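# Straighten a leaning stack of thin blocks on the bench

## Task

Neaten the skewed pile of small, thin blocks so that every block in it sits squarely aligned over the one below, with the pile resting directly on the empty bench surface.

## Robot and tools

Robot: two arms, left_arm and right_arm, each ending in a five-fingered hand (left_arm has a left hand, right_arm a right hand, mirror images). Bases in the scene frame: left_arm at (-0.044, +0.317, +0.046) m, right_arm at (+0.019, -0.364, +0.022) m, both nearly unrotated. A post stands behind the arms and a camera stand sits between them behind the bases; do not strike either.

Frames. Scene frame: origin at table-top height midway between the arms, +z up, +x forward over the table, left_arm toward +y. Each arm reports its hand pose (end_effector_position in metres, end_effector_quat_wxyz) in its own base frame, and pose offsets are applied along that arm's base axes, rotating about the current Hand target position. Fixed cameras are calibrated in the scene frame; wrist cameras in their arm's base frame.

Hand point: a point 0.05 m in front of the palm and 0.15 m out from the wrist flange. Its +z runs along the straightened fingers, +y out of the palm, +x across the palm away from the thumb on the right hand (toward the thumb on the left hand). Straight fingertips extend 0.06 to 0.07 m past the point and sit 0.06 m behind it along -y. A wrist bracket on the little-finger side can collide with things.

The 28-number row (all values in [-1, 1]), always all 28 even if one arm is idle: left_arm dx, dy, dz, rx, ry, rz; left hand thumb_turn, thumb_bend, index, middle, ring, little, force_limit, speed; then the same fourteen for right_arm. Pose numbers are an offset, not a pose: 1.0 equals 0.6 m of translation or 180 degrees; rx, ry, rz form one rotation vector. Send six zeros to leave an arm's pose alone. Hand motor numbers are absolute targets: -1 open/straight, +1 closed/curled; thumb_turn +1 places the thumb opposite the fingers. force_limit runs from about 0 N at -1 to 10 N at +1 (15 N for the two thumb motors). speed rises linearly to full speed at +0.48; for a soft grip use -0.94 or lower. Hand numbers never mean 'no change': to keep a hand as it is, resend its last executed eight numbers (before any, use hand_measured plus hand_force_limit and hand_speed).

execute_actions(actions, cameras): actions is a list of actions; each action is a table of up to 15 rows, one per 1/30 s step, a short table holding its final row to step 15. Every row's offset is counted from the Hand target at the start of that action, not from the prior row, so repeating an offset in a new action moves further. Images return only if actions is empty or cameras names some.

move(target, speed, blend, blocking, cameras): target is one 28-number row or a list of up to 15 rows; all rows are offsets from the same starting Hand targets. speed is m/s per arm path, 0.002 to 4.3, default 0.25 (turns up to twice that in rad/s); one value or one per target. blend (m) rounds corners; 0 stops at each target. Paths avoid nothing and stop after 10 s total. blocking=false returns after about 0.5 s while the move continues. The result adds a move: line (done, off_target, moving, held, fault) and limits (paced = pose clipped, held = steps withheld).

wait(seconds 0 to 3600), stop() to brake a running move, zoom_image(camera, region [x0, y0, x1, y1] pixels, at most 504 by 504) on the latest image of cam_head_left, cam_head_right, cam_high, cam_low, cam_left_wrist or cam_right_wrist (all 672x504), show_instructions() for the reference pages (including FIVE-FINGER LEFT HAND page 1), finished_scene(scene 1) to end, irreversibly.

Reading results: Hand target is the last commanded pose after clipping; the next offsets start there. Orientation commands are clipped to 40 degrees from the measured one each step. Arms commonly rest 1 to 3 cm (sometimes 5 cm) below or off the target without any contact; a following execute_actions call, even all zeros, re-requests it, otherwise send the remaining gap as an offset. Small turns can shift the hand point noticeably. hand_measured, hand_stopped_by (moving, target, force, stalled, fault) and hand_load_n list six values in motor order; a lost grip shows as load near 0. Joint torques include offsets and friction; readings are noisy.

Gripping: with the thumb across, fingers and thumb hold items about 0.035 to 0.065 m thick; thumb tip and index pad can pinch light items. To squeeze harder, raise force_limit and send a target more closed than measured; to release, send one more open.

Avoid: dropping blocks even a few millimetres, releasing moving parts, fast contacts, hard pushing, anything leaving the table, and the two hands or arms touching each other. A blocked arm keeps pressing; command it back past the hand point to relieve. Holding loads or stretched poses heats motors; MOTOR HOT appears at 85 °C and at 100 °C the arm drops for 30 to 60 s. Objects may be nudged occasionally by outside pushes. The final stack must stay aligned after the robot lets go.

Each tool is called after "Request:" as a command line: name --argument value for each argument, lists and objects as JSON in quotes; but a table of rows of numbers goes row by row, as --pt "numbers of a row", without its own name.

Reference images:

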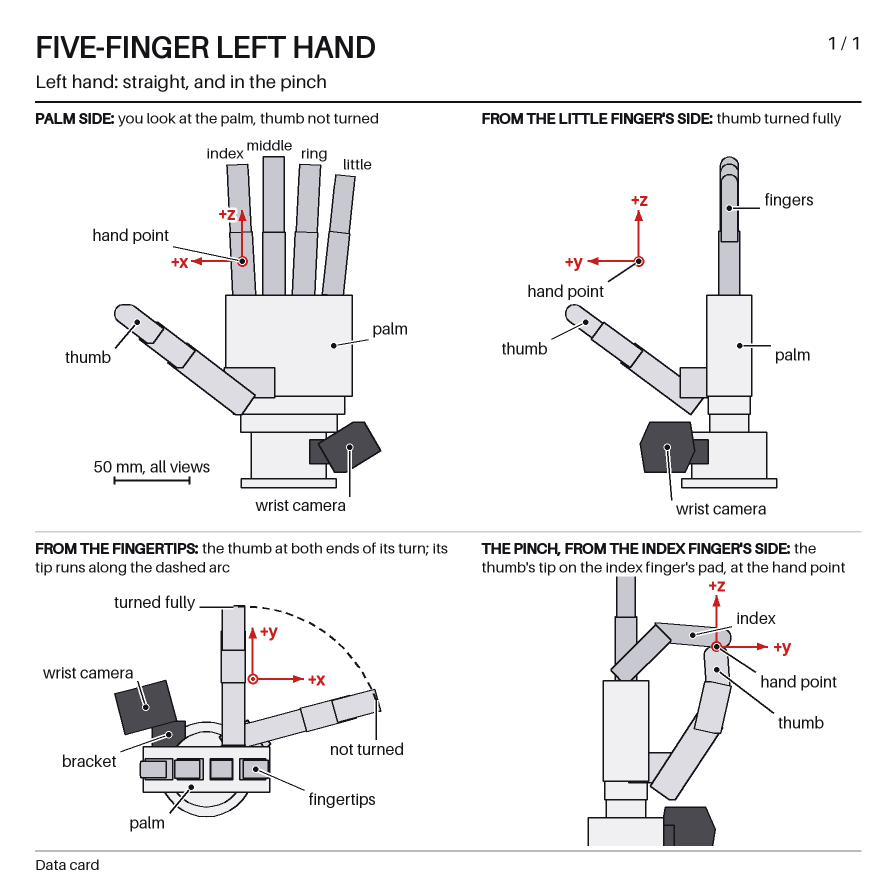

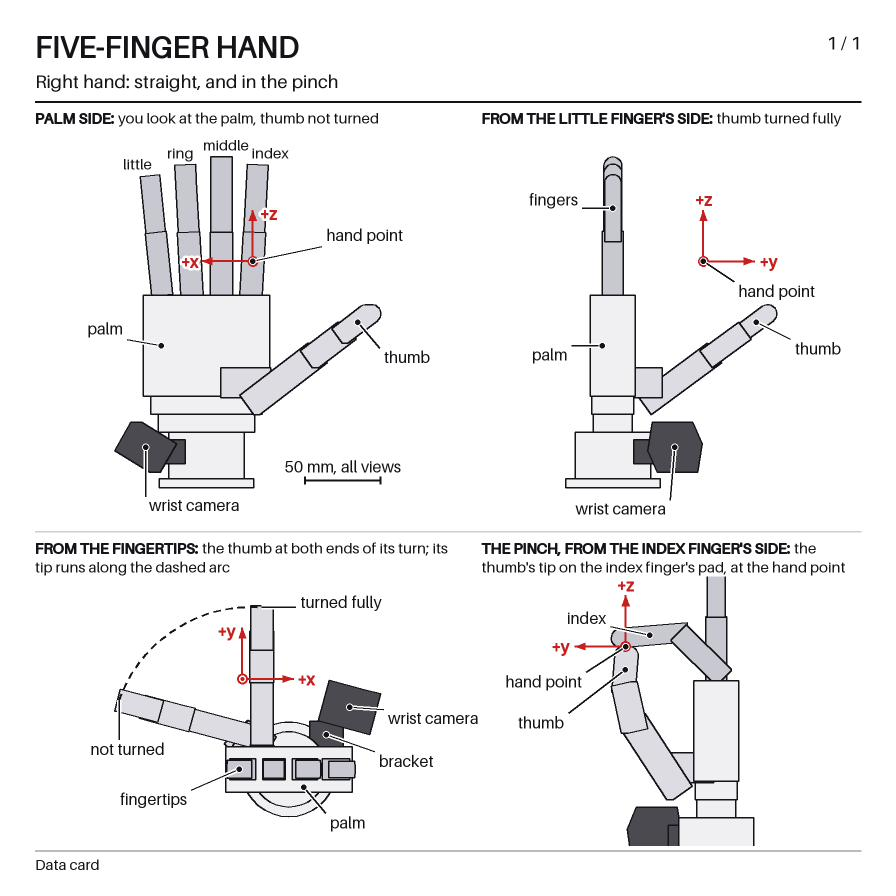

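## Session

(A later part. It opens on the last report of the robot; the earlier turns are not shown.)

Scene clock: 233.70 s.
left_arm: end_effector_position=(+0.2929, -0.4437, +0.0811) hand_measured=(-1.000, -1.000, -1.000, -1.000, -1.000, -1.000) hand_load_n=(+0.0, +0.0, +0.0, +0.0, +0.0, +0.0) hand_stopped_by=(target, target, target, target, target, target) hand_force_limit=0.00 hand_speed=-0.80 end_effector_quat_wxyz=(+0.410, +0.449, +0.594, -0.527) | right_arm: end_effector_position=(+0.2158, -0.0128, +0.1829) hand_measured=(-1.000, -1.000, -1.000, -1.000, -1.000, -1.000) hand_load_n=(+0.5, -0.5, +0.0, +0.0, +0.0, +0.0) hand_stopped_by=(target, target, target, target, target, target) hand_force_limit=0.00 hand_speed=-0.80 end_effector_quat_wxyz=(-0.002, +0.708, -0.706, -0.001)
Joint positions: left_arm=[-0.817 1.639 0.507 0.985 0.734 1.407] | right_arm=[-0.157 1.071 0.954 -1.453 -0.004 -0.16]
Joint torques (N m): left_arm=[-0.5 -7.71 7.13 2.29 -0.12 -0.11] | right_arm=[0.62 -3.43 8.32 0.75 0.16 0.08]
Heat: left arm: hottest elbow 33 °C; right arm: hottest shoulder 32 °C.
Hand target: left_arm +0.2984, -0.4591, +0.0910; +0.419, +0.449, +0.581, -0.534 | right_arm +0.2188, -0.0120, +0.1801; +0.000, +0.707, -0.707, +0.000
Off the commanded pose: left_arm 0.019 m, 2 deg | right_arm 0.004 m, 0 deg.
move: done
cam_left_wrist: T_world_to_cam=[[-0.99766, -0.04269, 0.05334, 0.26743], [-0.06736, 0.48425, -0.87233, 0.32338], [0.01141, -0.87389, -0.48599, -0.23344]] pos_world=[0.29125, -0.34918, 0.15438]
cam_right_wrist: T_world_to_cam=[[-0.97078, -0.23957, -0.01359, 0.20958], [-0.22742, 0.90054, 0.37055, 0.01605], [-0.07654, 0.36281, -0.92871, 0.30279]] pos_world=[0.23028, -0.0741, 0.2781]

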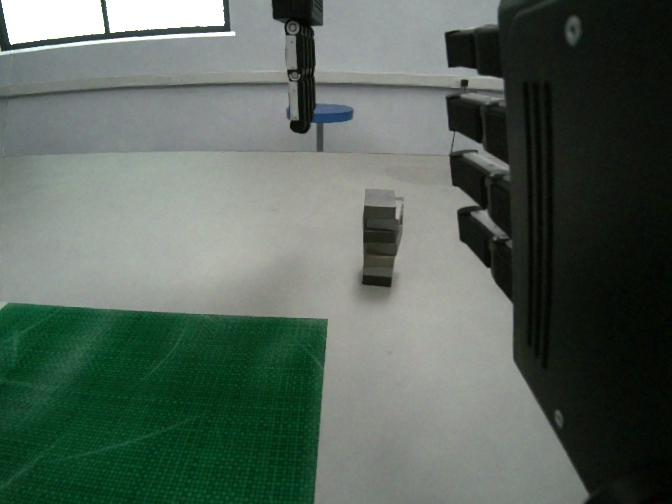

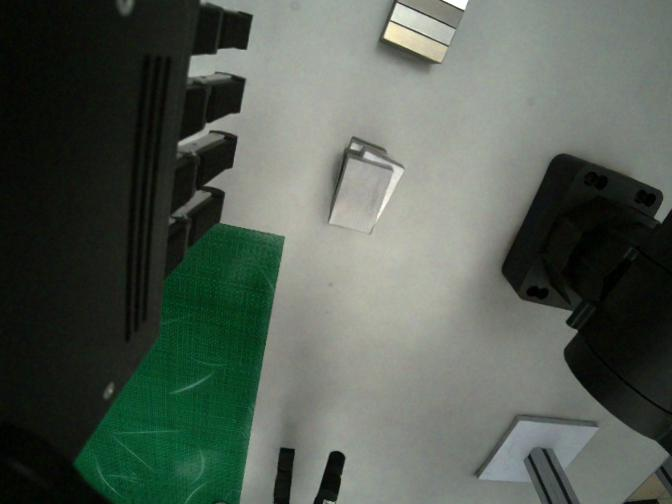

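Request:
zoom_image --camera "cam_left_wrist" --region '[250, 0, 350, 140]'

Request:
zoom_image --camera "cam_right_wrist" --region '[300, 110, 430, 250]'

Scaled by 3.600 from the camera's image (finer frame: 960x720).

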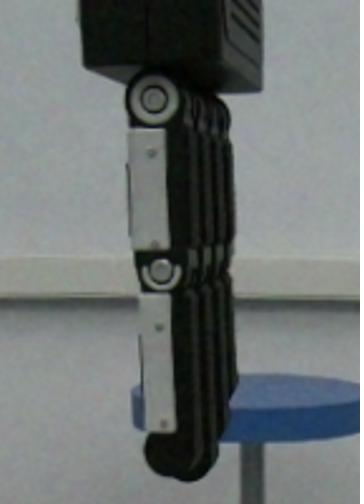

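Scaled by 3.600 from the camera's image (finer frame: 960x720).

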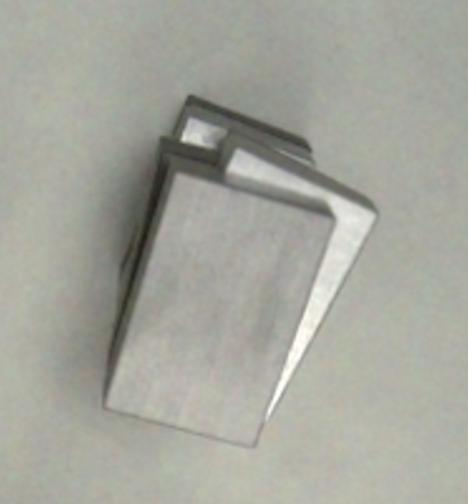

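Request:
move --target '[0,0,0,0,0,0,-1,-1,-1,-1,-1,-1,0,-0.8,0,0,-0.2,0,0,0,-1,-1,-1,-1,-1,-1,0,-0.8]' --speed 0.08 --cameras '["cam_left_wrist","cam_right_wrist"]'

Request:
zoom_image --camera "cam_left_wrist" --region '[290, 130, 450, 310]'

Scene clock: 244.43 s.
left_arm: end_effector_position=(+0.2929, -0.4437, +0.0811) hand_measured=(-1.000, -1.000, -1.000, -1.000, -1.000, -1.000) hand_load_n=(+0.0, +0.0, +0.0, +0.0, +0.0, +0.0) hand_stopped_by=(target, target, target, target, target, target) hand_force_limit=0.00 hand_speed=-0.80 end_effector_quat_wxyz=(+0.410, +0.449, +0.594, -0.527) | right_arm: end_effector_position=(+0.2173, -0.0130, +0.0632) hand_measured=(-1.000, -1.000, -1.000, -1.000, -1.000, -1.000) hand_load_n=(+0.0, +0.0, +0.0, +0.0, +0.0, +0.0) hand_stopped_by=(target, target, target, target, target, target) hand_force_limit=0.00 hand_speed=-0.80 end_effector_quat_wxyz=(-0.002, +0.708, -0.706, +0.000)
Joint positions: left_arm=[-0.817 1.639 0.507 0.985 0.734 1.407] | right_arm=[-0.157 1.182 0.705 -1.092 -0.004 -0.159]
Joint torques (N m): left_arm=[-0.5 -7.71 7.15 2.29 -0.13 -0.11] | right_arm=[1.38 -4.07 7.19 0.53 0.15 0.06]
Heat: left arm: hottest elbow 33 °C; right arm: hottest shoulder 31 °C.
Hand target: left_arm +0.2984, -0.4591, +0.0910; +0.419, +0.449, +0.581, -0.534 | right_arm +0.2188, -0.0120, +0.0602; +0.000, +0.707, -0.707, +0.000
Off the commanded pose: left_arm 0.019 m, 2 deg | right_arm 0.004 m, 0 deg.
move: done
cam_left_wrist: T_world_to_cam=[[-0.99766, -0.04269, 0.05334, 0.26743], [-0.06736, 0.48425, -0.87233, 0.32338], [0.01141, -0.87389, -0.48599, -0.23344]] pos_world=[0.29125, -0.34918, 0.15438]
cam_right_wrist: T_world_to_cam=[[-0.97095, -0.23884, -0.0146, 0.20952], [-0.22715, 0.90078, 0.37012, 0.06089], [-0.07525, 0.36269, -0.92887, 0.19161]] pos_world=[0.23169, -0.0743, 0.1585]

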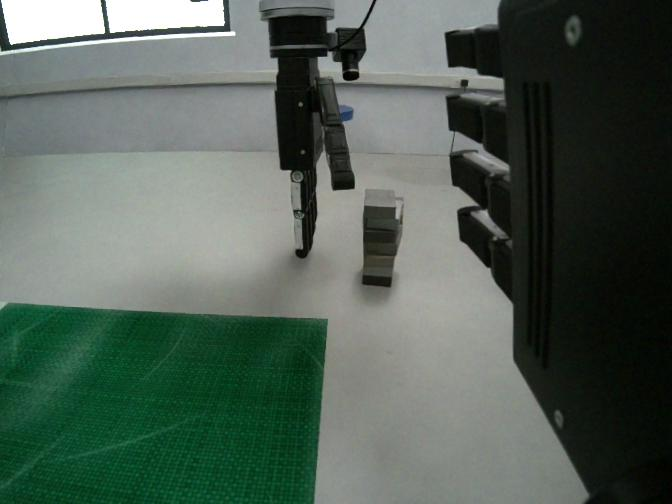

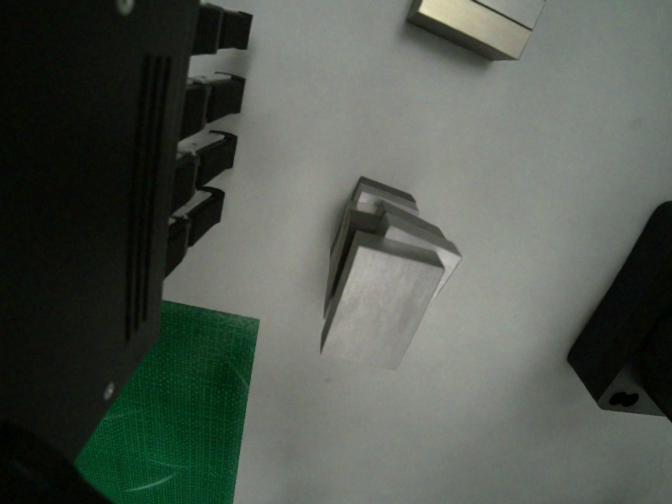

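Scaled by 2.800 from the camera's image (finer frame: 960x720).

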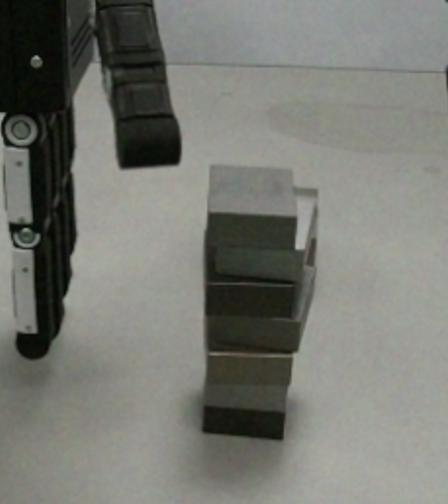

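Request:
move --target '[0,0,0,0,0,0,-1,-1,-1,-1,-1,-1,0,-0.8,0,0,-0.015,0,0,0,-1,-1,-1,-1,-1,-1,0,-0.8]' --speed 0.04 --cameras '["cam_left_wrist"]'

Request:
zoom_image --camera "cam_left_wrist" --region '[270, 200, 350, 280]'

Scene clock: 250.80 s.
left_arm: end_effector_position=(+0.2929, -0.4437, +0.0811) hand_measured=(-1.000, -1.000, -1.000, -1.000, -1.000, -1.000) hand_load_n=(+0.0, +0.0, +0.0, +0.0, +0.0, +0.0) hand_stopped_by=(target, target, target, target, target, target) hand_force_limit=0.00 hand_speed=-0.80 end_effector_quat_wxyz=(+0.410, +0.449, +0.594, -0.527) | right_arm: end_effector_position=(+0.2175, -0.0130, +0.0543) hand_measured=(-1.000, -1.000, -1.000, -1.000, -1.000, -1.000) hand_load_n=(+0.0, -0.5, +0.0, +0.0, +0.0, +0.0) hand_stopped_by=(target, target, target, target, target, target) hand_force_limit=0.00 hand_speed=-0.80 end_effector_quat_wxyz=(-0.002, +0.708, -0.706, +0.000)
Joint positions: left_arm=[-0.817 1.639 0.507 0.985 0.734 1.407] | right_arm=[-0.157 1.196 0.69 -1.062 -0.004 -0.159]
Joint torques (N m): left_arm=[-0.5 -7.71 7.13 2.29 -0.13 -0.11] | right_arm=[1.03 -3.72 7.25 0.69 0.22 0.07]
Heat: left arm: hottest elbow 33 °C; right arm: hottest shoulder 31 °C.
Hand target: left_arm +0.2984, -0.4591, +0.0910; +0.419, +0.449, +0.581, -0.534 | right_arm +0.2188, -0.0119, +0.0512; +0.000, +0.707, -0.707, +0.000
Off the commanded pose: left_arm 0.019 m, 2 deg | right_arm 0.004 m, 0 deg.
move: done
cam_left_wrist: T_world_to_cam=[[-0.99766, -0.04269, 0.05334, 0.26743], [-0.06736, 0.48425, -0.87233, 0.32338], [0.01141, -0.87389, -0.48599, -0.23344]] pos_world=[0.29125, -0.34918, 0.15438]

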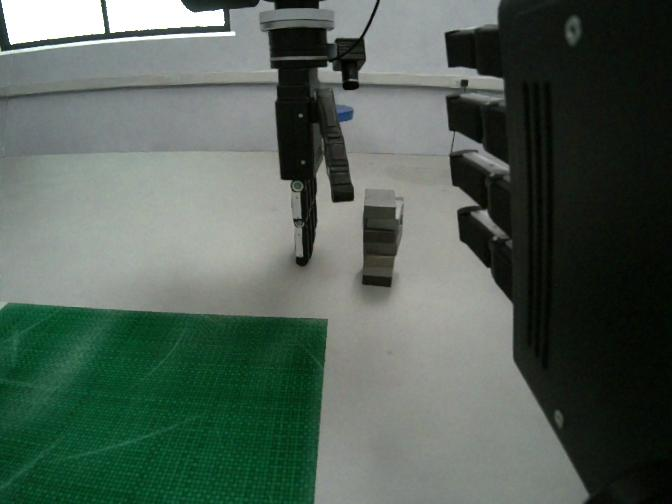

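Scaled by 6.300 from the camera's image (finer frame: 960x720).

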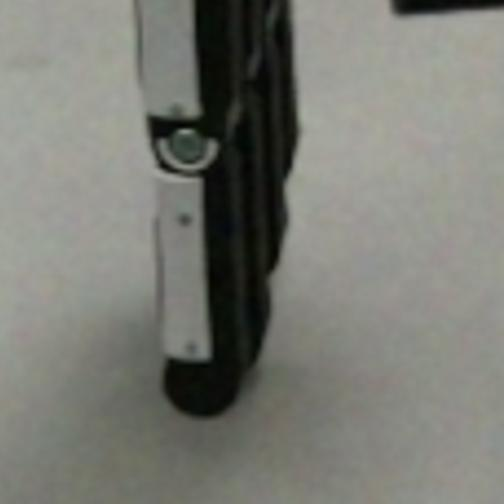

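Request:
move --target '[0,0,0,0,0,0,-1,-1,-1,-1,-1,-1,0,-0.8,0,0,-0.0117,0,0,0,-1,-1,-1,-1,-1,-1,0,-0.8]' --speed 0.04 --cameras '["cam_left_wrist"]'

Request:
zoom_image --camera "cam_left_wrist" --region '[270, 200, 350, 280]'

Scene clock: 257.87 s.
left_arm: end_effector_position=(+0.2929, -0.4437, +0.0811) hand_measured=(-1.000, -1.000, -1.000, -1.000, -1.000, -1.000) hand_load_n=(+0.0, +0.0, +0.0, +0.0, +0.0, +0.0) hand_stopped_by=(target, target, target, target, target, target) hand_force_limit=0.00 hand_speed=-0.80 end_effector_quat_wxyz=(+0.410, +0.449, +0.594, -0.527) | right_arm: end_effector_position=(+0.2200, -0.0134, +0.0495) hand_measured=(-1.000, -1.000, -1.000, -1.000, -1.000, -1.000) hand_load_n=(+0.0, +0.0, +0.5, +0.0, +0.0, +0.0) hand_stopped_by=(target, target, target, target, target, target) hand_force_limit=0.00 hand_speed=-0.80 end_effector_quat_wxyz=(-0.005, +0.708, -0.706, +0.004)
Joint positions: left_arm=[-0.817 1.639 0.507 0.985 0.734 1.407] | right_arm=[-0.157 1.203 0.683 -1.038 -0.004 -0.159]
Joint torques (N m): left_arm=[-0.5 -7.65 7.12 2.29 -0.12 -0.11] | right_arm=[1.2 -3.49 6.98 0.62 0.18 0.06]
Heat: left arm: hottest elbow 33 °C; right arm: hottest shoulder 31 °C.
Hand target: left_arm +0.2984, -0.4591, +0.0910; +0.419, +0.449, +0.581, -0.534 | right_arm +0.2188, -0.0120, +0.0442; +0.000, +0.707, -0.707, +0.000
Off the commanded pose: left_arm 0.019 m, 2 deg | right_arm 0.006 m, 1 deg.
move: done
cam_left_wrist: T_world_to_cam=[[-0.99766, -0.04269, 0.05334, 0.26743], [-0.06736, 0.48425, -0.87233, 0.32338], [0.01141, -0.87389, -0.48599, -0.23344]] pos_world=[0.29125, -0.34918, 0.15438]

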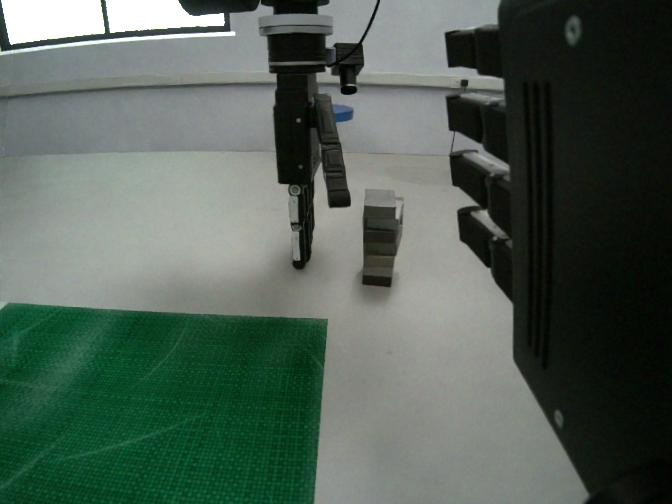

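Scaled by 6.300 from the camera's image (finer frame: 960x720).

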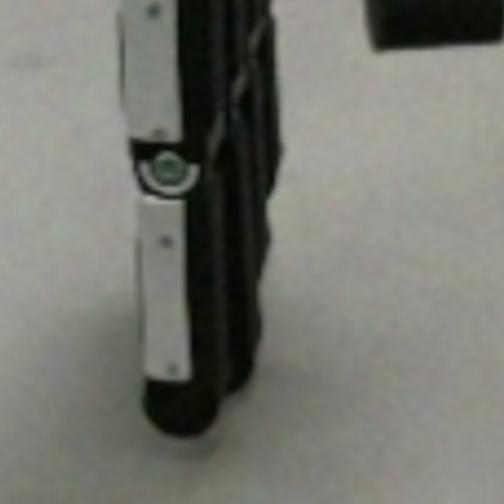

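Request:
move --target '[0,0,0,0,0,0,-1,-1,-1,-1,-1,-1,0,-0.8,0,0,0.0067,0,0,0,-1,-1,-1,-1,-1,-1,0,-0.8]' --speed 0.04 --cameras '["cam_left_wrist"]'

Request:
zoom_image --camera "cam_left_wrist" --region '[270, 200, 350, 280]'

Scene clock: 262.20 s.
left_arm: end_effector_position=(+0.2929, -0.4437, +0.0811) hand_measured=(-1.000, -1.000, -1.000, -1.000, -1.000, -1.000) hand_load_n=(+0.0, +0.0, +0.0, +0.0, +0.0, +0.0) hand_stopped_by=(target, target, target, target, target, target) hand_force_limit=0.00 hand_speed=-0.80 end_effector_quat_wxyz=(+0.410, +0.449, +0.594, -0.527) | right_arm: end_effector_position=(+0.2200, -0.0134, +0.0495) hand_measured=(-1.000, -1.000, -1.000, -1.000, -1.000, -1.000) hand_load_n=(+0.0, +0.0, +0.0, +0.0, +0.0, +0.0) hand_stopped_by=(target, target, target, target, target, target) hand_force_limit=0.00 hand_speed=-0.80 end_effector_quat_wxyz=(-0.005, +0.708, -0.706, +0.004)
Joint positions: left_arm=[-0.817 1.639 0.507 0.985 0.734 1.407] | right_arm=[-0.157 1.203 0.683 -1.038 -0.004 -0.159]
Joint torques (N m): left_arm=[-0.5 -7.65 7.13 2.3 -0.13 -0.11] | right_arm=[0.79 -4.95 7.41 0.03 0.15 0.04]
Heat: left arm: hottest elbow 33 °C; right arm: hottest shoulder 31 °C.
Hand target: left_arm +0.2984, -0.4591, +0.0910; +0.419, +0.449, +0.581, -0.534 | right_arm +0.2188, -0.0119, +0.0482; +0.000, +0.707, -0.707, +0.000
Off the commanded pose: left_arm 0.019 m, 2 deg | right_arm 0.002 m, 1 deg.
move: done
cam_left_wrist: T_world_to_cam=[[-0.99766, -0.04269, 0.05334, 0.26743], [-0.06736, 0.48425, -0.87233, 0.32338], [0.01141, -0.87389, -0.48599, -0.23344]] pos_world=[0.29125, -0.34918, 0.15438]

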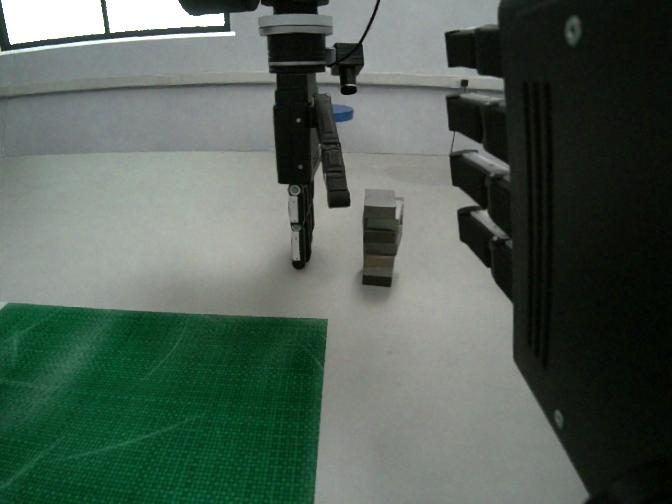

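Scaled by 6.300 from the camera's image (finer frame: 960x720).

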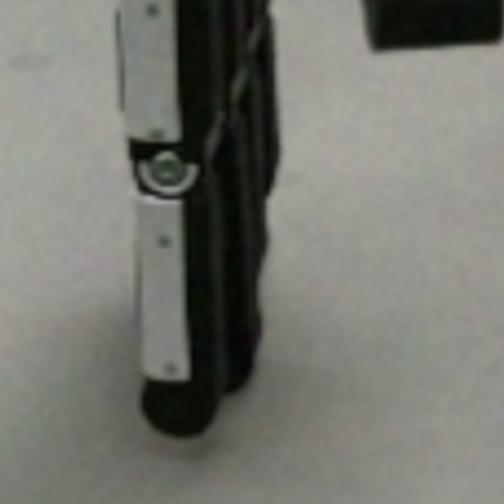

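Request:
move --target '[0,0,0,0,0,0,-1,-1,-1,-1,-1,-1,0,-0.8,-0.075,0,0,0,0,0,-1,-1,-1,-1,-1,-1,0,-0.8]' --speed 0.04 --cameras '["cam_left_wrist","cam_right_wrist"]'

Request:
zoom_image --camera "cam_left_wrist" --region '[290, 130, 450, 310]'

Request:
zoom_image --camera "cam_right_wrist" --region '[180, 170, 380, 370]'

Scene clock: 270.93 s.
left_arm: end_effector_position=(+0.2929, -0.4437, +0.0811) hand_measured=(-1.000, -1.000, -1.000, -1.000, -1.000, -1.000) hand_load_n=(+0.0, +0.0, -0.5, +0.0, +0.0, +0.0) hand_stopped_by=(target, target, target, target, target, target) hand_force_limit=0.00 hand_speed=-0.80 end_effector_quat_wxyz=(+0.410, +0.449, +0.594, -0.527) | right_arm: end_effector_position=(+0.1831, -0.0103, +0.0491) hand_measured=(-1.000, -1.000, -1.000, -1.000, -1.000, -1.000) hand_load_n=(+0.5, +0.0, +0.0, +0.0, +0.0, +0.0) hand_stopped_by=(target, target, target, target, target, target) hand_force_limit=0.00 hand_speed=-0.80 end_effector_quat_wxyz=(-0.007, +0.707, -0.707, +0.006)
Joint positions: left_arm=[-0.817 1.639 0.507 0.985 0.734 1.407] | right_arm=[-0.169 1.082 0.596 -1.066 -0.004 -0.169]
Joint torques (N m): left_arm=[-0.5 -7.71 7.13 2.29 -0.12 -0.11] | right_arm=[-0.03 -4.31 6.56 -0.5 0.15 -0.11]
Heat: left arm: hottest elbow 33 °C; right arm: hottest shoulder 31 °C.
Hand target: left_arm +0.2984, -0.4591, +0.0910; +0.419, +0.449, +0.581, -0.534 | right_arm +0.1738, -0.0120, +0.0482; +0.000, +0.707, -0.707, +0.000
Off the commanded pose: left_arm 0.019 m, 2 deg | right_arm 0.009 m, 1 deg.
move: done
cam_left_wrist: T_world_to_cam=[[-0.99766, -0.04269, 0.05334, 0.26743], [-0.06736, 0.48425, -0.87233, 0.32338], [0.01141, -0.87389, -0.48599, -0.23344]] pos_world=[0.29125, -0.34918, 0.15438]
cam_right_wrist: T_world_to_cam=[[-0.97123, -0.2363, -0.02963, 0.1775], [-0.23066, 0.90242, 0.36392, 0.05693], [-0.05925, 0.36029, -0.93096, 0.17201]] pos_world=[0.19572, -0.0714, 0.14467]

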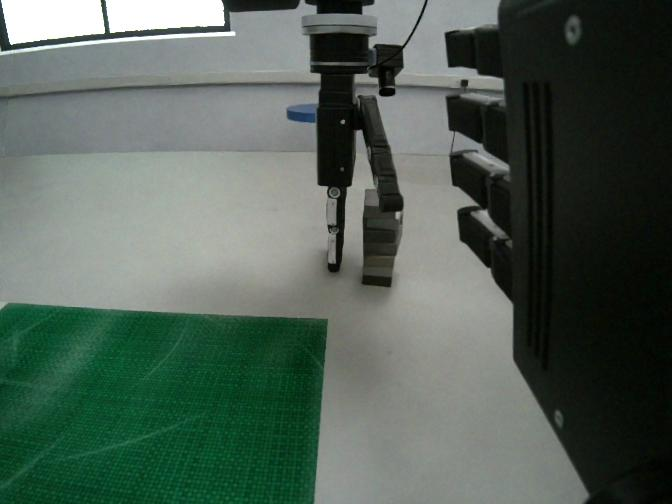

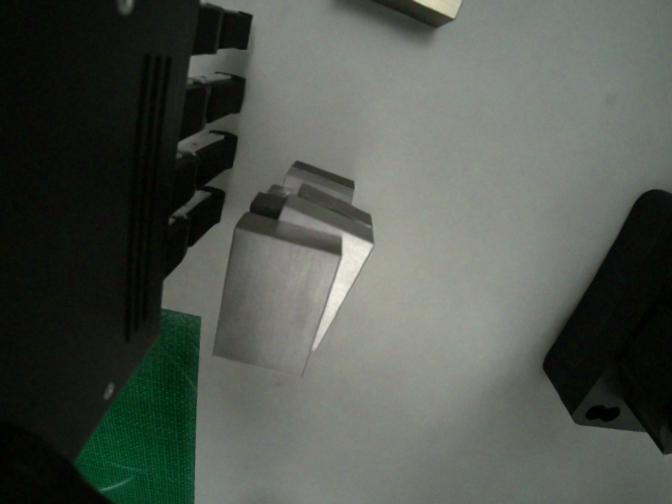

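Scaled by 2.800 from the camera's image (finer frame: 960x720).

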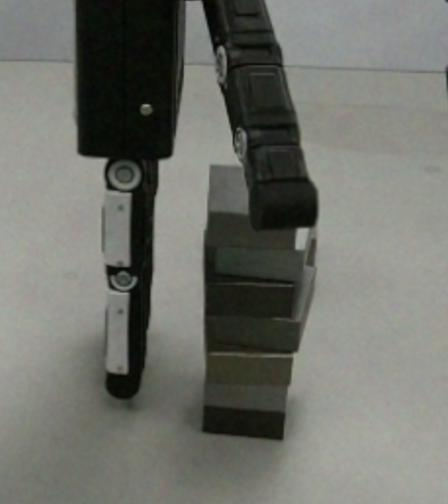

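Scaled by 2.520 from the camera's image (finer frame: 960x720).

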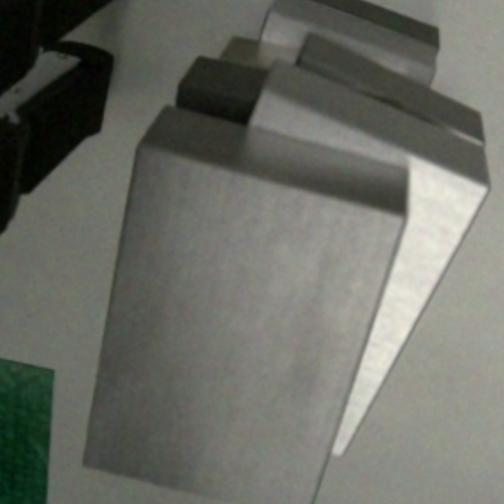

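Request:
move --target '[0,0,0,0,0,0,-1,-1,-1,-1,-1,-1,0,-0.8,-0.05,0,0,0,0.0059,0,-1,-1,-1,-1,-1,-1,0,-0.8]' --speed 0.03 --cameras '["cam_left_wrist","cam_right_wrist"]'

Request:
zoom_image --camera "cam_left_wrist" --region '[290, 130, 450, 310]'

Request:
zoom_image --camera "cam_right_wrist" --region '[130, 150, 370, 390]'

Scene clock: 278.83 s.
left_arm: end_effector_position=(+0.2929, -0.4437, +0.0811) hand_measured=(-1.000, -1.000, -1.000, -1.000, -1.000, -1.000) hand_load_n=(+0.0, +0.0, +0.0, +0.0, +0.0, +0.0) hand_stopped_by=(target, target, target, target, target, target) hand_force_limit=0.00 hand_speed=-0.80 end_effector_quat_wxyz=(+0.410, +0.449, +0.594, -0.527) | right_arm: end_effector_position=(+0.1591, -0.0107, +0.0492) hand_measured=(-1.000, -1.000, -1.000, -1.000, -1.000, -1.000) hand_load_n=(+0.0, +0.0, +0.0, +0.0, +0.0, +0.0) hand_stopped_by=(target, target, target, target, target, target) hand_force_limit=0.00 hand_speed=-0.80 end_effector_quat_wxyz=(-0.006, +0.705, -0.710, +0.007)
Joint positions: left_arm=[-0.817 1.639 0.507 0.985 0.734 1.407] | right_arm=[-0.189 1.001 0.547 -1.098 -0.003 -0.182]
Joint torques (N m): left_arm=[-0.44 -7.65 7.13 2.29 -0.12 -0.11] | right_arm=[-0.67 -3.49 6.46 -1.07 0.22 -0.12]
Heat: left arm: hottest elbow 33 °C; right arm: hottest shoulder 31 °C.
Hand target: left_arm +0.2984, -0.4591, +0.0910; +0.419, +0.449, +0.581, -0.534 | right_arm +0.1438, -0.0119, +0.0482; +0.006, +0.707, -0.707, -0.006
Off the commanded pose: left_arm 0.019 m, 2 deg | right_arm 0.015 m, 2 deg.
move: off_target (right_arm)
cam_left_wrist: T_world_to_cam=[[-0.99766, -0.04269, 0.05334, 0.26743], [-0.06736, 0.48425, -0.87233, 0.32338], [0.01141, -0.87389, -0.48599, -0.23344]] pos_world=[0.29125, -0.34918, 0.15438]
cam_right_wrist: T_world_to_cam=[[-0.97276, -0.23, -0.02898, 0.15435], [-0.22466, 0.90454, 0.36239, 0.0508], [-0.05713, 0.35903, -0.93158, 0.17058]] pos_world=[0.17131, -0.07169, 0.14498]

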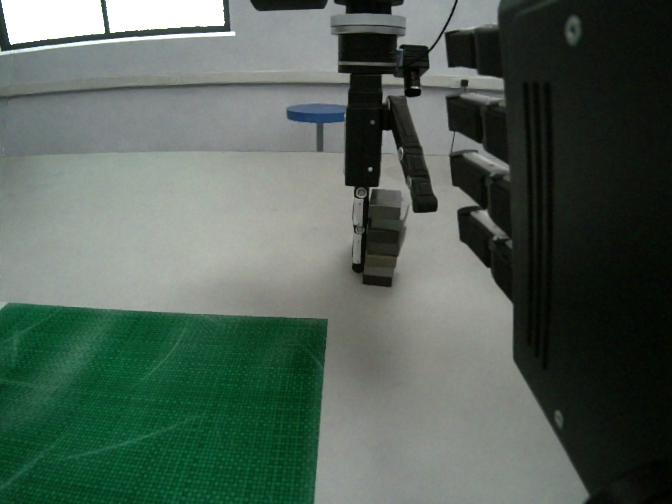

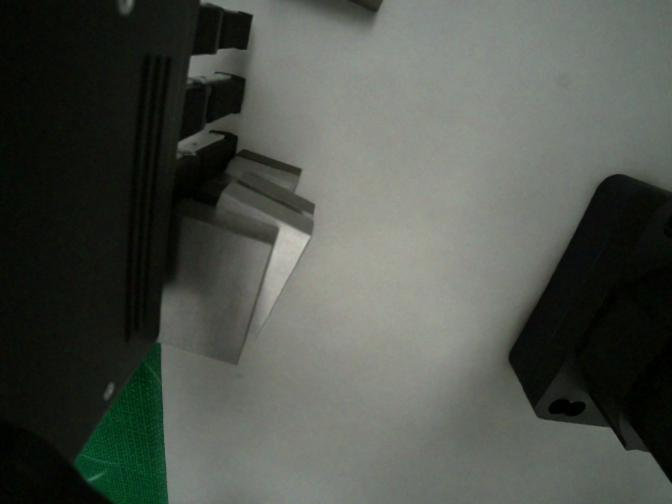

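Scaled by 2.800 from the camera's image (finer frame: 960x720).

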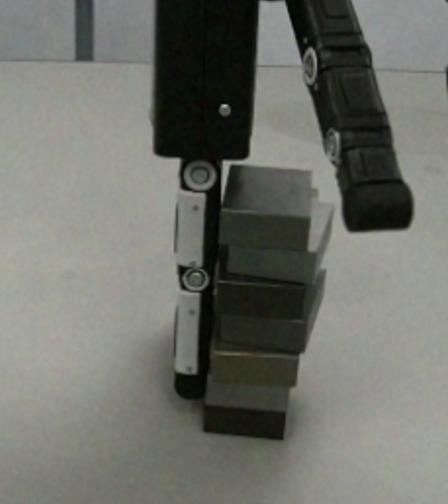

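Scaled by 2.100 from the camera's image (finer frame: 960x720).

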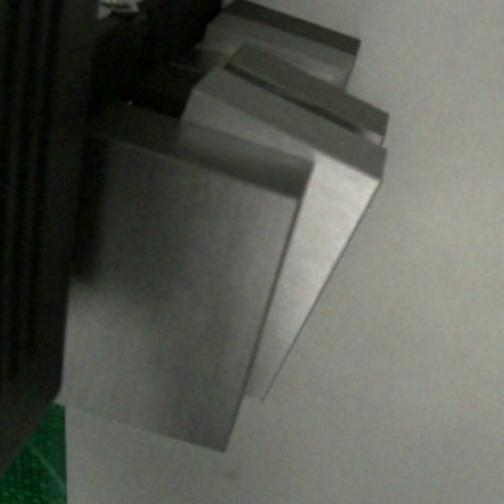

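Request:
move --target '[0,0,0,0,0,0,-1,-1,-1,-1,-1,-1,0,-0.8,-0.0333,0,0,0,0.003,0,-1,-1,-1,-1,-1,-1,0,-0.8]' --speed 0.03 --cameras '["cam_left_wrist","cam_right_wrist"]'

Request:
zoom_image --camera "cam_left_wrist" --region '[310, 150, 450, 310]'

Request:
zoom_image --camera "cam_right_wrist" --region '[130, 150, 370, 390]'

Scene clock: 285.97 s.
left_arm: end_effector_position=(+0.2929, -0.4437, +0.0811) hand_measured=(-1.000, -1.000, -1.000, -1.000, -1.000, -1.000) hand_load_n=(+0.0, +0.0, +0.0, +0.0, +0.0, +0.0) hand_stopped_by=(target, target, target, target, target, target) hand_force_limit=0.00 hand_speed=-0.80 end_effector_quat_wxyz=(+0.410, +0.449, +0.594, -0.527) | right_arm: end_effector_position=(+0.1405, -0.0110, +0.0491) hand_measured=(-1.000, -1.000, -1.000, -1.000, -1.000, -1.000) hand_load_n=(+0.0, +0.0, +0.5, +0.0, +0.0, +0.0) hand_stopped_by=(target, target, target, target, target, target) hand_force_limit=0.00 hand_speed=-0.80 end_effector_quat_wxyz=(-0.005, +0.703, -0.711, +0.006)
Joint positions: left_arm=[-0.817 1.639 0.507 0.985 0.734 1.407] | right_arm=[-0.209 0.939 0.512 -1.129 -0.002 -0.198]
Joint torques (N m): left_arm=[-0.5 -7.65 7.13 2.29 -0.12 -0.11] | right_arm=[-0.38 -2.49 6.41 -1.35 0.3 -0.17]
Heat: left arm: hottest elbow 33 °C; right arm: hottest shoulder 31 °C.
Hand target: left_arm +0.2984, -0.4591, +0.0910; +0.419, +0.449, +0.581, -0.534 | right_arm +0.1239, -0.0120, +0.0482; +0.010, +0.707, -0.707, -0.009
Off the commanded pose: left_arm 0.019 m, 2 deg | right_arm 0.017 m, 3 deg.
move: off_target (right_arm)
cam_left_wrist: T_world_to_cam=[[-0.99766, -0.04269, 0.05334, 0.26743], [-0.06736, 0.48425, -0.87233, 0.32338], [0.01141, -0.87389, -0.48599, -0.23344]] pos_world=[0.29125, -0.34918, 0.15438]
cam_right_wrist: T_world_to_cam=[[-0.97381, -0.22594, -0.02532, 0.13617], [-0.21951, 0.90541, 0.36339, 0.04619], [-0.05918, 0.35943, -0.93129, 0.16979]] pos_world=[0.15279, -0.07208, 0.14478]

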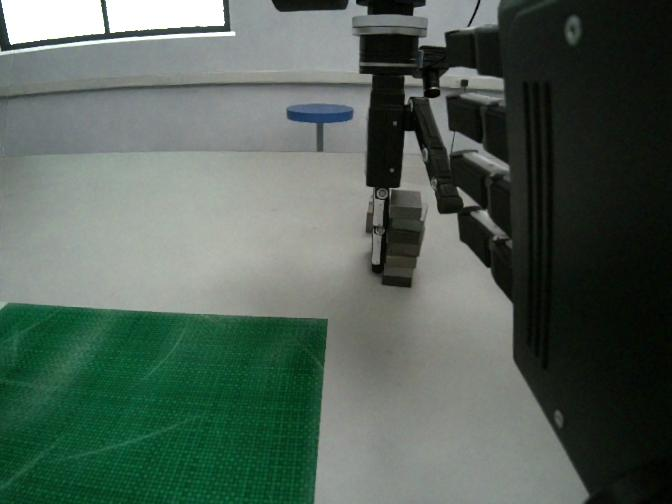

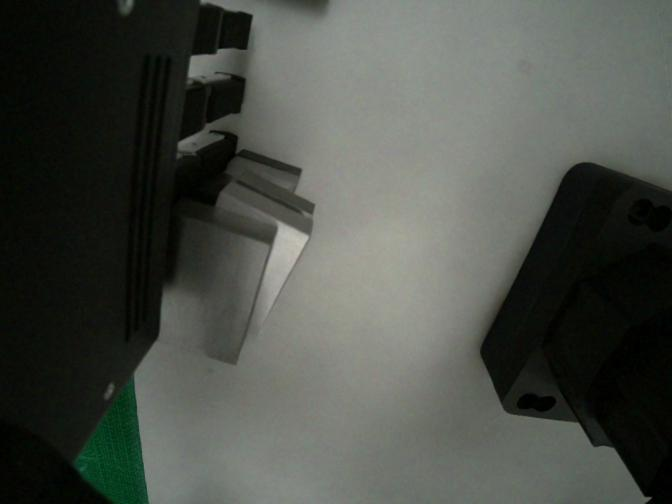

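Scaled by 3.150 from the camera's image (finer frame: 960x720).

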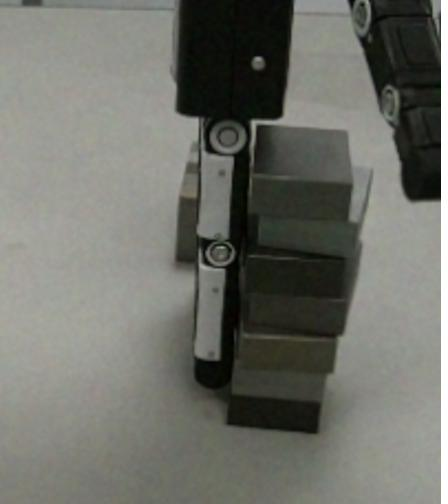

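Scaled by 2.100 from the camera's image (finer frame: 960x720).

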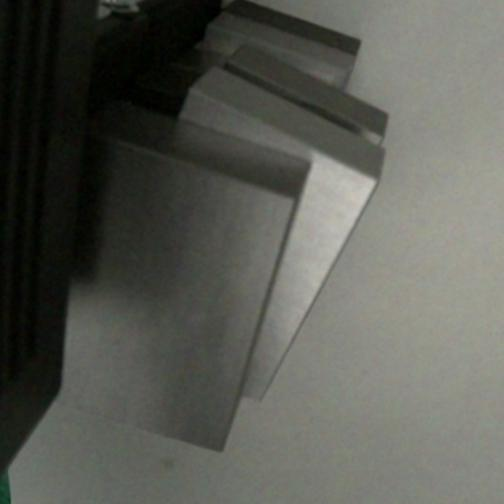

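Request:
move --pt "0 0 0 0 0 0 -1 -1 -1 -1 -1 -1 0 -0.8 0.075 0 0 0 0 0 -1 -1 -1 -1 -1 -1 0 -0.8" --pt "0 0 0 0 0 0 -1 -1 -1 -1 -1 -1 0 -0.8 0.075 0 0.22 0 -0.009 0 -1 -1 -1 -1 -1 -1 0 -0.8" --speed '[0.04,0.1]' --cameras '["cam_left_wrist","cam_right_wrist"]'

Request:
zoom_image --camera "cam_left_wrist" --region '[340, 170, 450, 300]'

Request:
zoom_image --camera "cam_right_wrist" --region '[230, 100, 390, 260]'

Scene clock: 314.77 s.
left_arm: end_effector_position=(+0.2929, -0.4437, +0.0811) hand_measured=(-1.000, -1.000, -1.000, -1.000, -1.000, -1.000) hand_load_n=(+0.0, +0.0, +0.0, +0.0, +0.0, +0.0) hand_stopped_by=(target, target, target, target, target, target) hand_force_limit=0.00 hand_speed=-0.80 end_effector_quat_wxyz=(+0.410, +0.449, +0.594, -0.527) | right_arm: end_effector_position=(+0.1537, -0.0112, +0.1610) hand_measured=(-1.000, -1.000, -1.000, -1.000, -1.000, -1.000) hand_load_n=(+0.0, +0.0, +0.0, +0.0, +0.0, +0.0) hand_stopped_by=(target, target, target, target, target, target) hand_force_limit=0.00 hand_speed=-0.80 end_effector_quat_wxyz=(+0.017, +0.707, -0.707, -0.022)
Joint positions: left_arm=[-0.817 1.639 0.507 0.985 0.734 1.407] | right_arm=[-0.188 0.943 0.807 -1.49 0.004 -0.189]
Joint torques (N m): left_arm=[-0.5 -7.65 7.13 2.28 -0.12 -0.11] | right_arm=[1.14 -3.08 12.36 -0.35 -0.14 0.02]
Heat: left arm: hottest elbow 33 °C; right arm: hottest shoulder 31 °C.
Hand target: left_arm +0.2984, -0.4591, +0.0910; +0.419, +0.449, +0.581, -0.534 | right_arm +0.1688, -0.0120, +0.1802; +0.000, +0.707, -0.707, +0.000
Off the commanded pose: left_arm 0.019 m, 2 deg | right_arm 0.025 m, 3 deg.
move: off_target (right_arm)
cam_left_wrist: T_world_to_cam=[[-0.99766, -0.04269, 0.05334, 0.26743], [-0.06736, 0.48425, -0.87233, 0.32338], [0.01141, -0.87389, -0.48599, -0.23344]] pos_world=[0.29125, -0.34918, 0.15438]
cam_right_wrist: T_world_to_cam=[[-0.97052, -0.23756, 0.04077, 0.14057], [-0.20414, 0.90006, 0.38499, 0.00273], [-0.12815, 0.36532, -0.92202, 0.28393]] pos_world=[0.17337, -0.07279, 0.25501]

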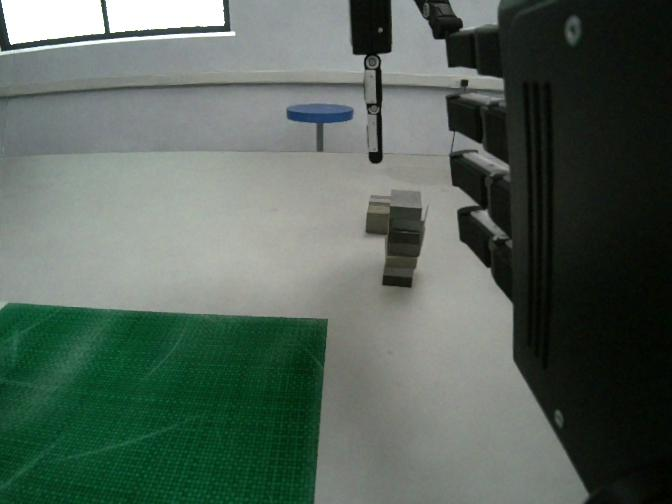

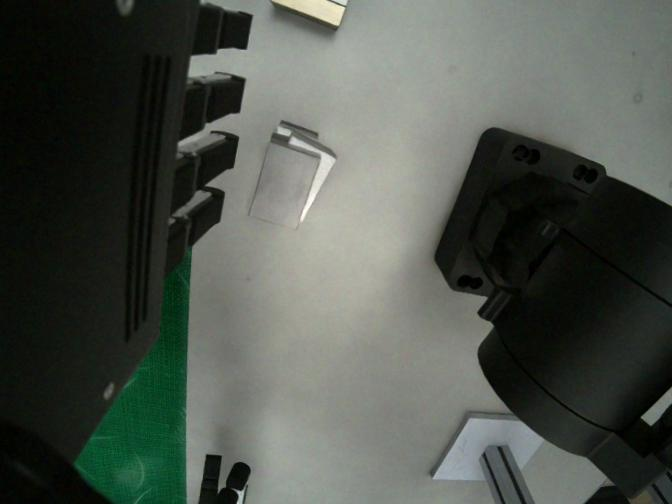

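Scaled by 3.877 from the camera's image (finer frame: 960x720).

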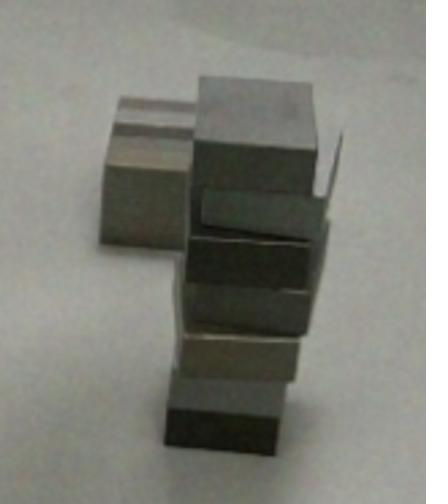

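Scaled by 3.150 from the camera's image (finer frame: 960x720).

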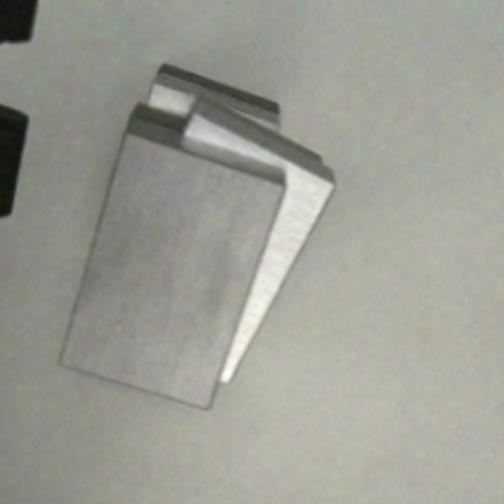

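Request:
move --target '[0,0,0,0,0,0,-1,-1,-1,-1,-1,-1,0,-0.8,-0.163,0,0.02,0,0,0,-1,-1,-1,-1,-1,-1,0,-0.8]' --speed 0.08 --cameras '["cam_left_wrist","cam_right_wrist","cam_low","cam_high"]'

Scene clock: 320.53 s.
left_arm: end_effector_position=(+0.2929, -0.4437, +0.0811) hand_measured=(-1.000, -1.000, -1.000, -1.000, -1.000, -1.000) hand_load_n=(+0.0, +0.0, +0.0, +0.0, +0.0, +0.0) hand_stopped_by=(target, target, target, target, target, target) hand_force_limit=0.00 hand_speed=-0.80 end_effector_quat_wxyz=(+0.410, +0.449, +0.594, -0.527) | right_arm: end_effector_position=(+0.0765, -0.0131, +0.1900) hand_measured=(-1.000, -1.000, -1.000, -1.000, -1.000, -1.000) hand_load_n=(+0.0, +0.0, +0.0, +0.0, +0.0, +0.0) hand_stopped_by=(target, target, target, target, target, target) hand_force_limit=0.00 hand_speed=-0.80 end_effector_quat_wxyz=(-0.010, +0.708, -0.706, +0.019)
Joint positions: left_arm=[-0.817 1.639 0.507 0.985 0.734 1.407] | right_arm=[-0.306 0.622 0.765 -1.669 0 -0.31]
Joint torques (N m): left_arm=[-0.5 -7.65 7.13 2.29 -0.12 -0.11] | right_arm=[-0.5 0.44 8.21 -0.08 -0.2 -0.04]
Heat: left arm: hottest elbow 33 °C; right arm: hottest shoulder 31 °C.
Hand target: left_arm +0.2984, -0.4591, +0.0910; +0.419, +0.449, +0.581, -0.534 | right_arm +0.0711, -0.0119, +0.1921; +0.000, +0.707, -0.707, +0.001
Off the commanded pose: left_arm 0.019 m, 2 deg | right_arm 0.006 m, 2 deg.
joint sent to its limit (right arm) — joint 4 (wrist pitch), lower limit. The joint targets still meet the commanded pose.
move: done
cam_left_wrist: T_world_to_cam=[[-0.99766, -0.04269, 0.05334, 0.26743], [-0.06736, 0.48425, -0.87233, 0.32338], [0.01141, -0.87389, -0.48599, -0.23344]] pos_world=[0.29125, -0.34918, 0.15438]
cam_right_wrist: T_world_to_cam=[[-0.96939, -0.24075, -0.04825, 0.0808], [-0.24235, 0.90656, 0.34556, -0.01193], [-0.03946, 0.34668, -0.93715, 0.29742]] pos_world=[0.08717, -0.07284, 0.28675]
Images, in order (width x height): cam_high 672x504, cam_low 672x504, cam_left_wrist 672x504, cam_right_wrist 672x504.

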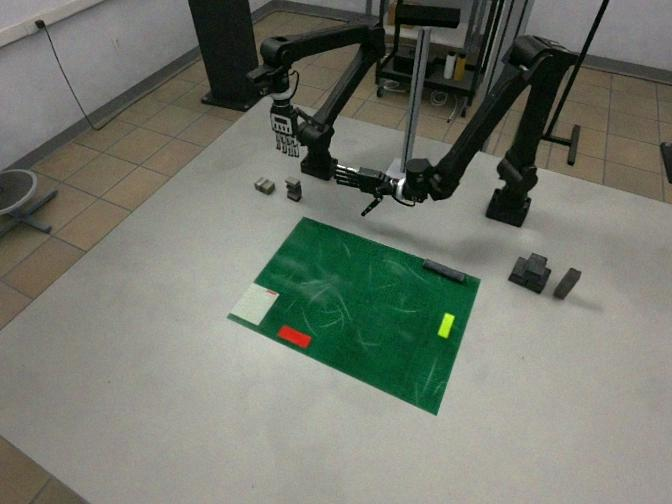

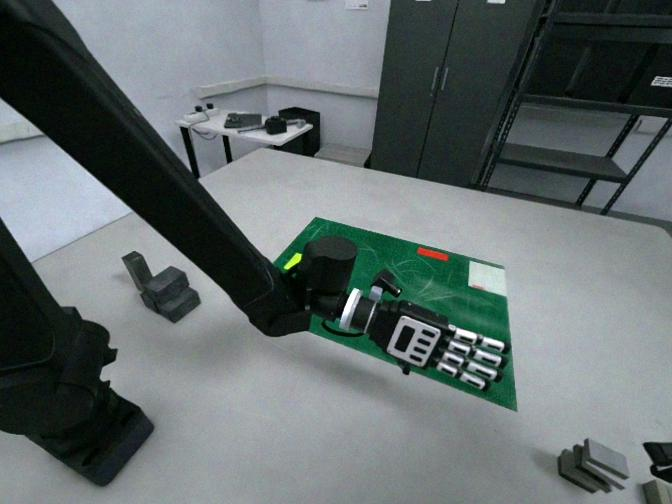

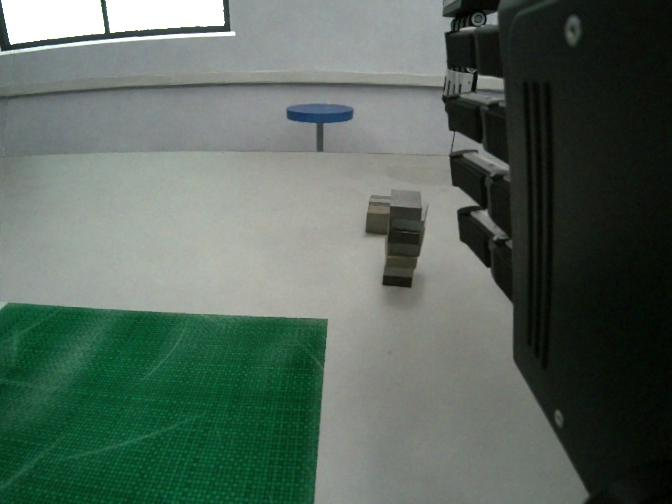

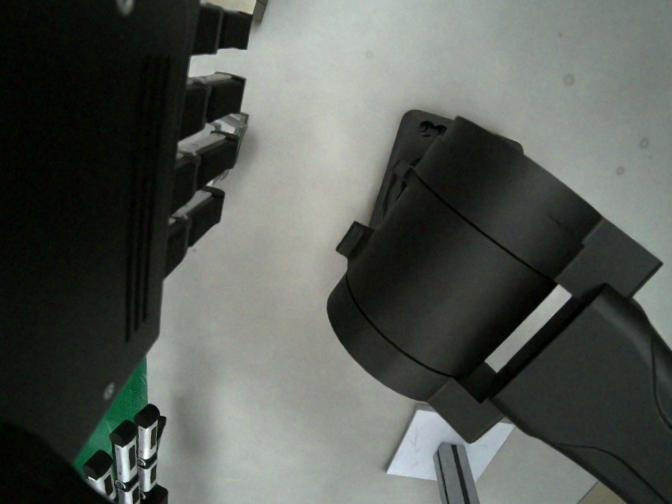

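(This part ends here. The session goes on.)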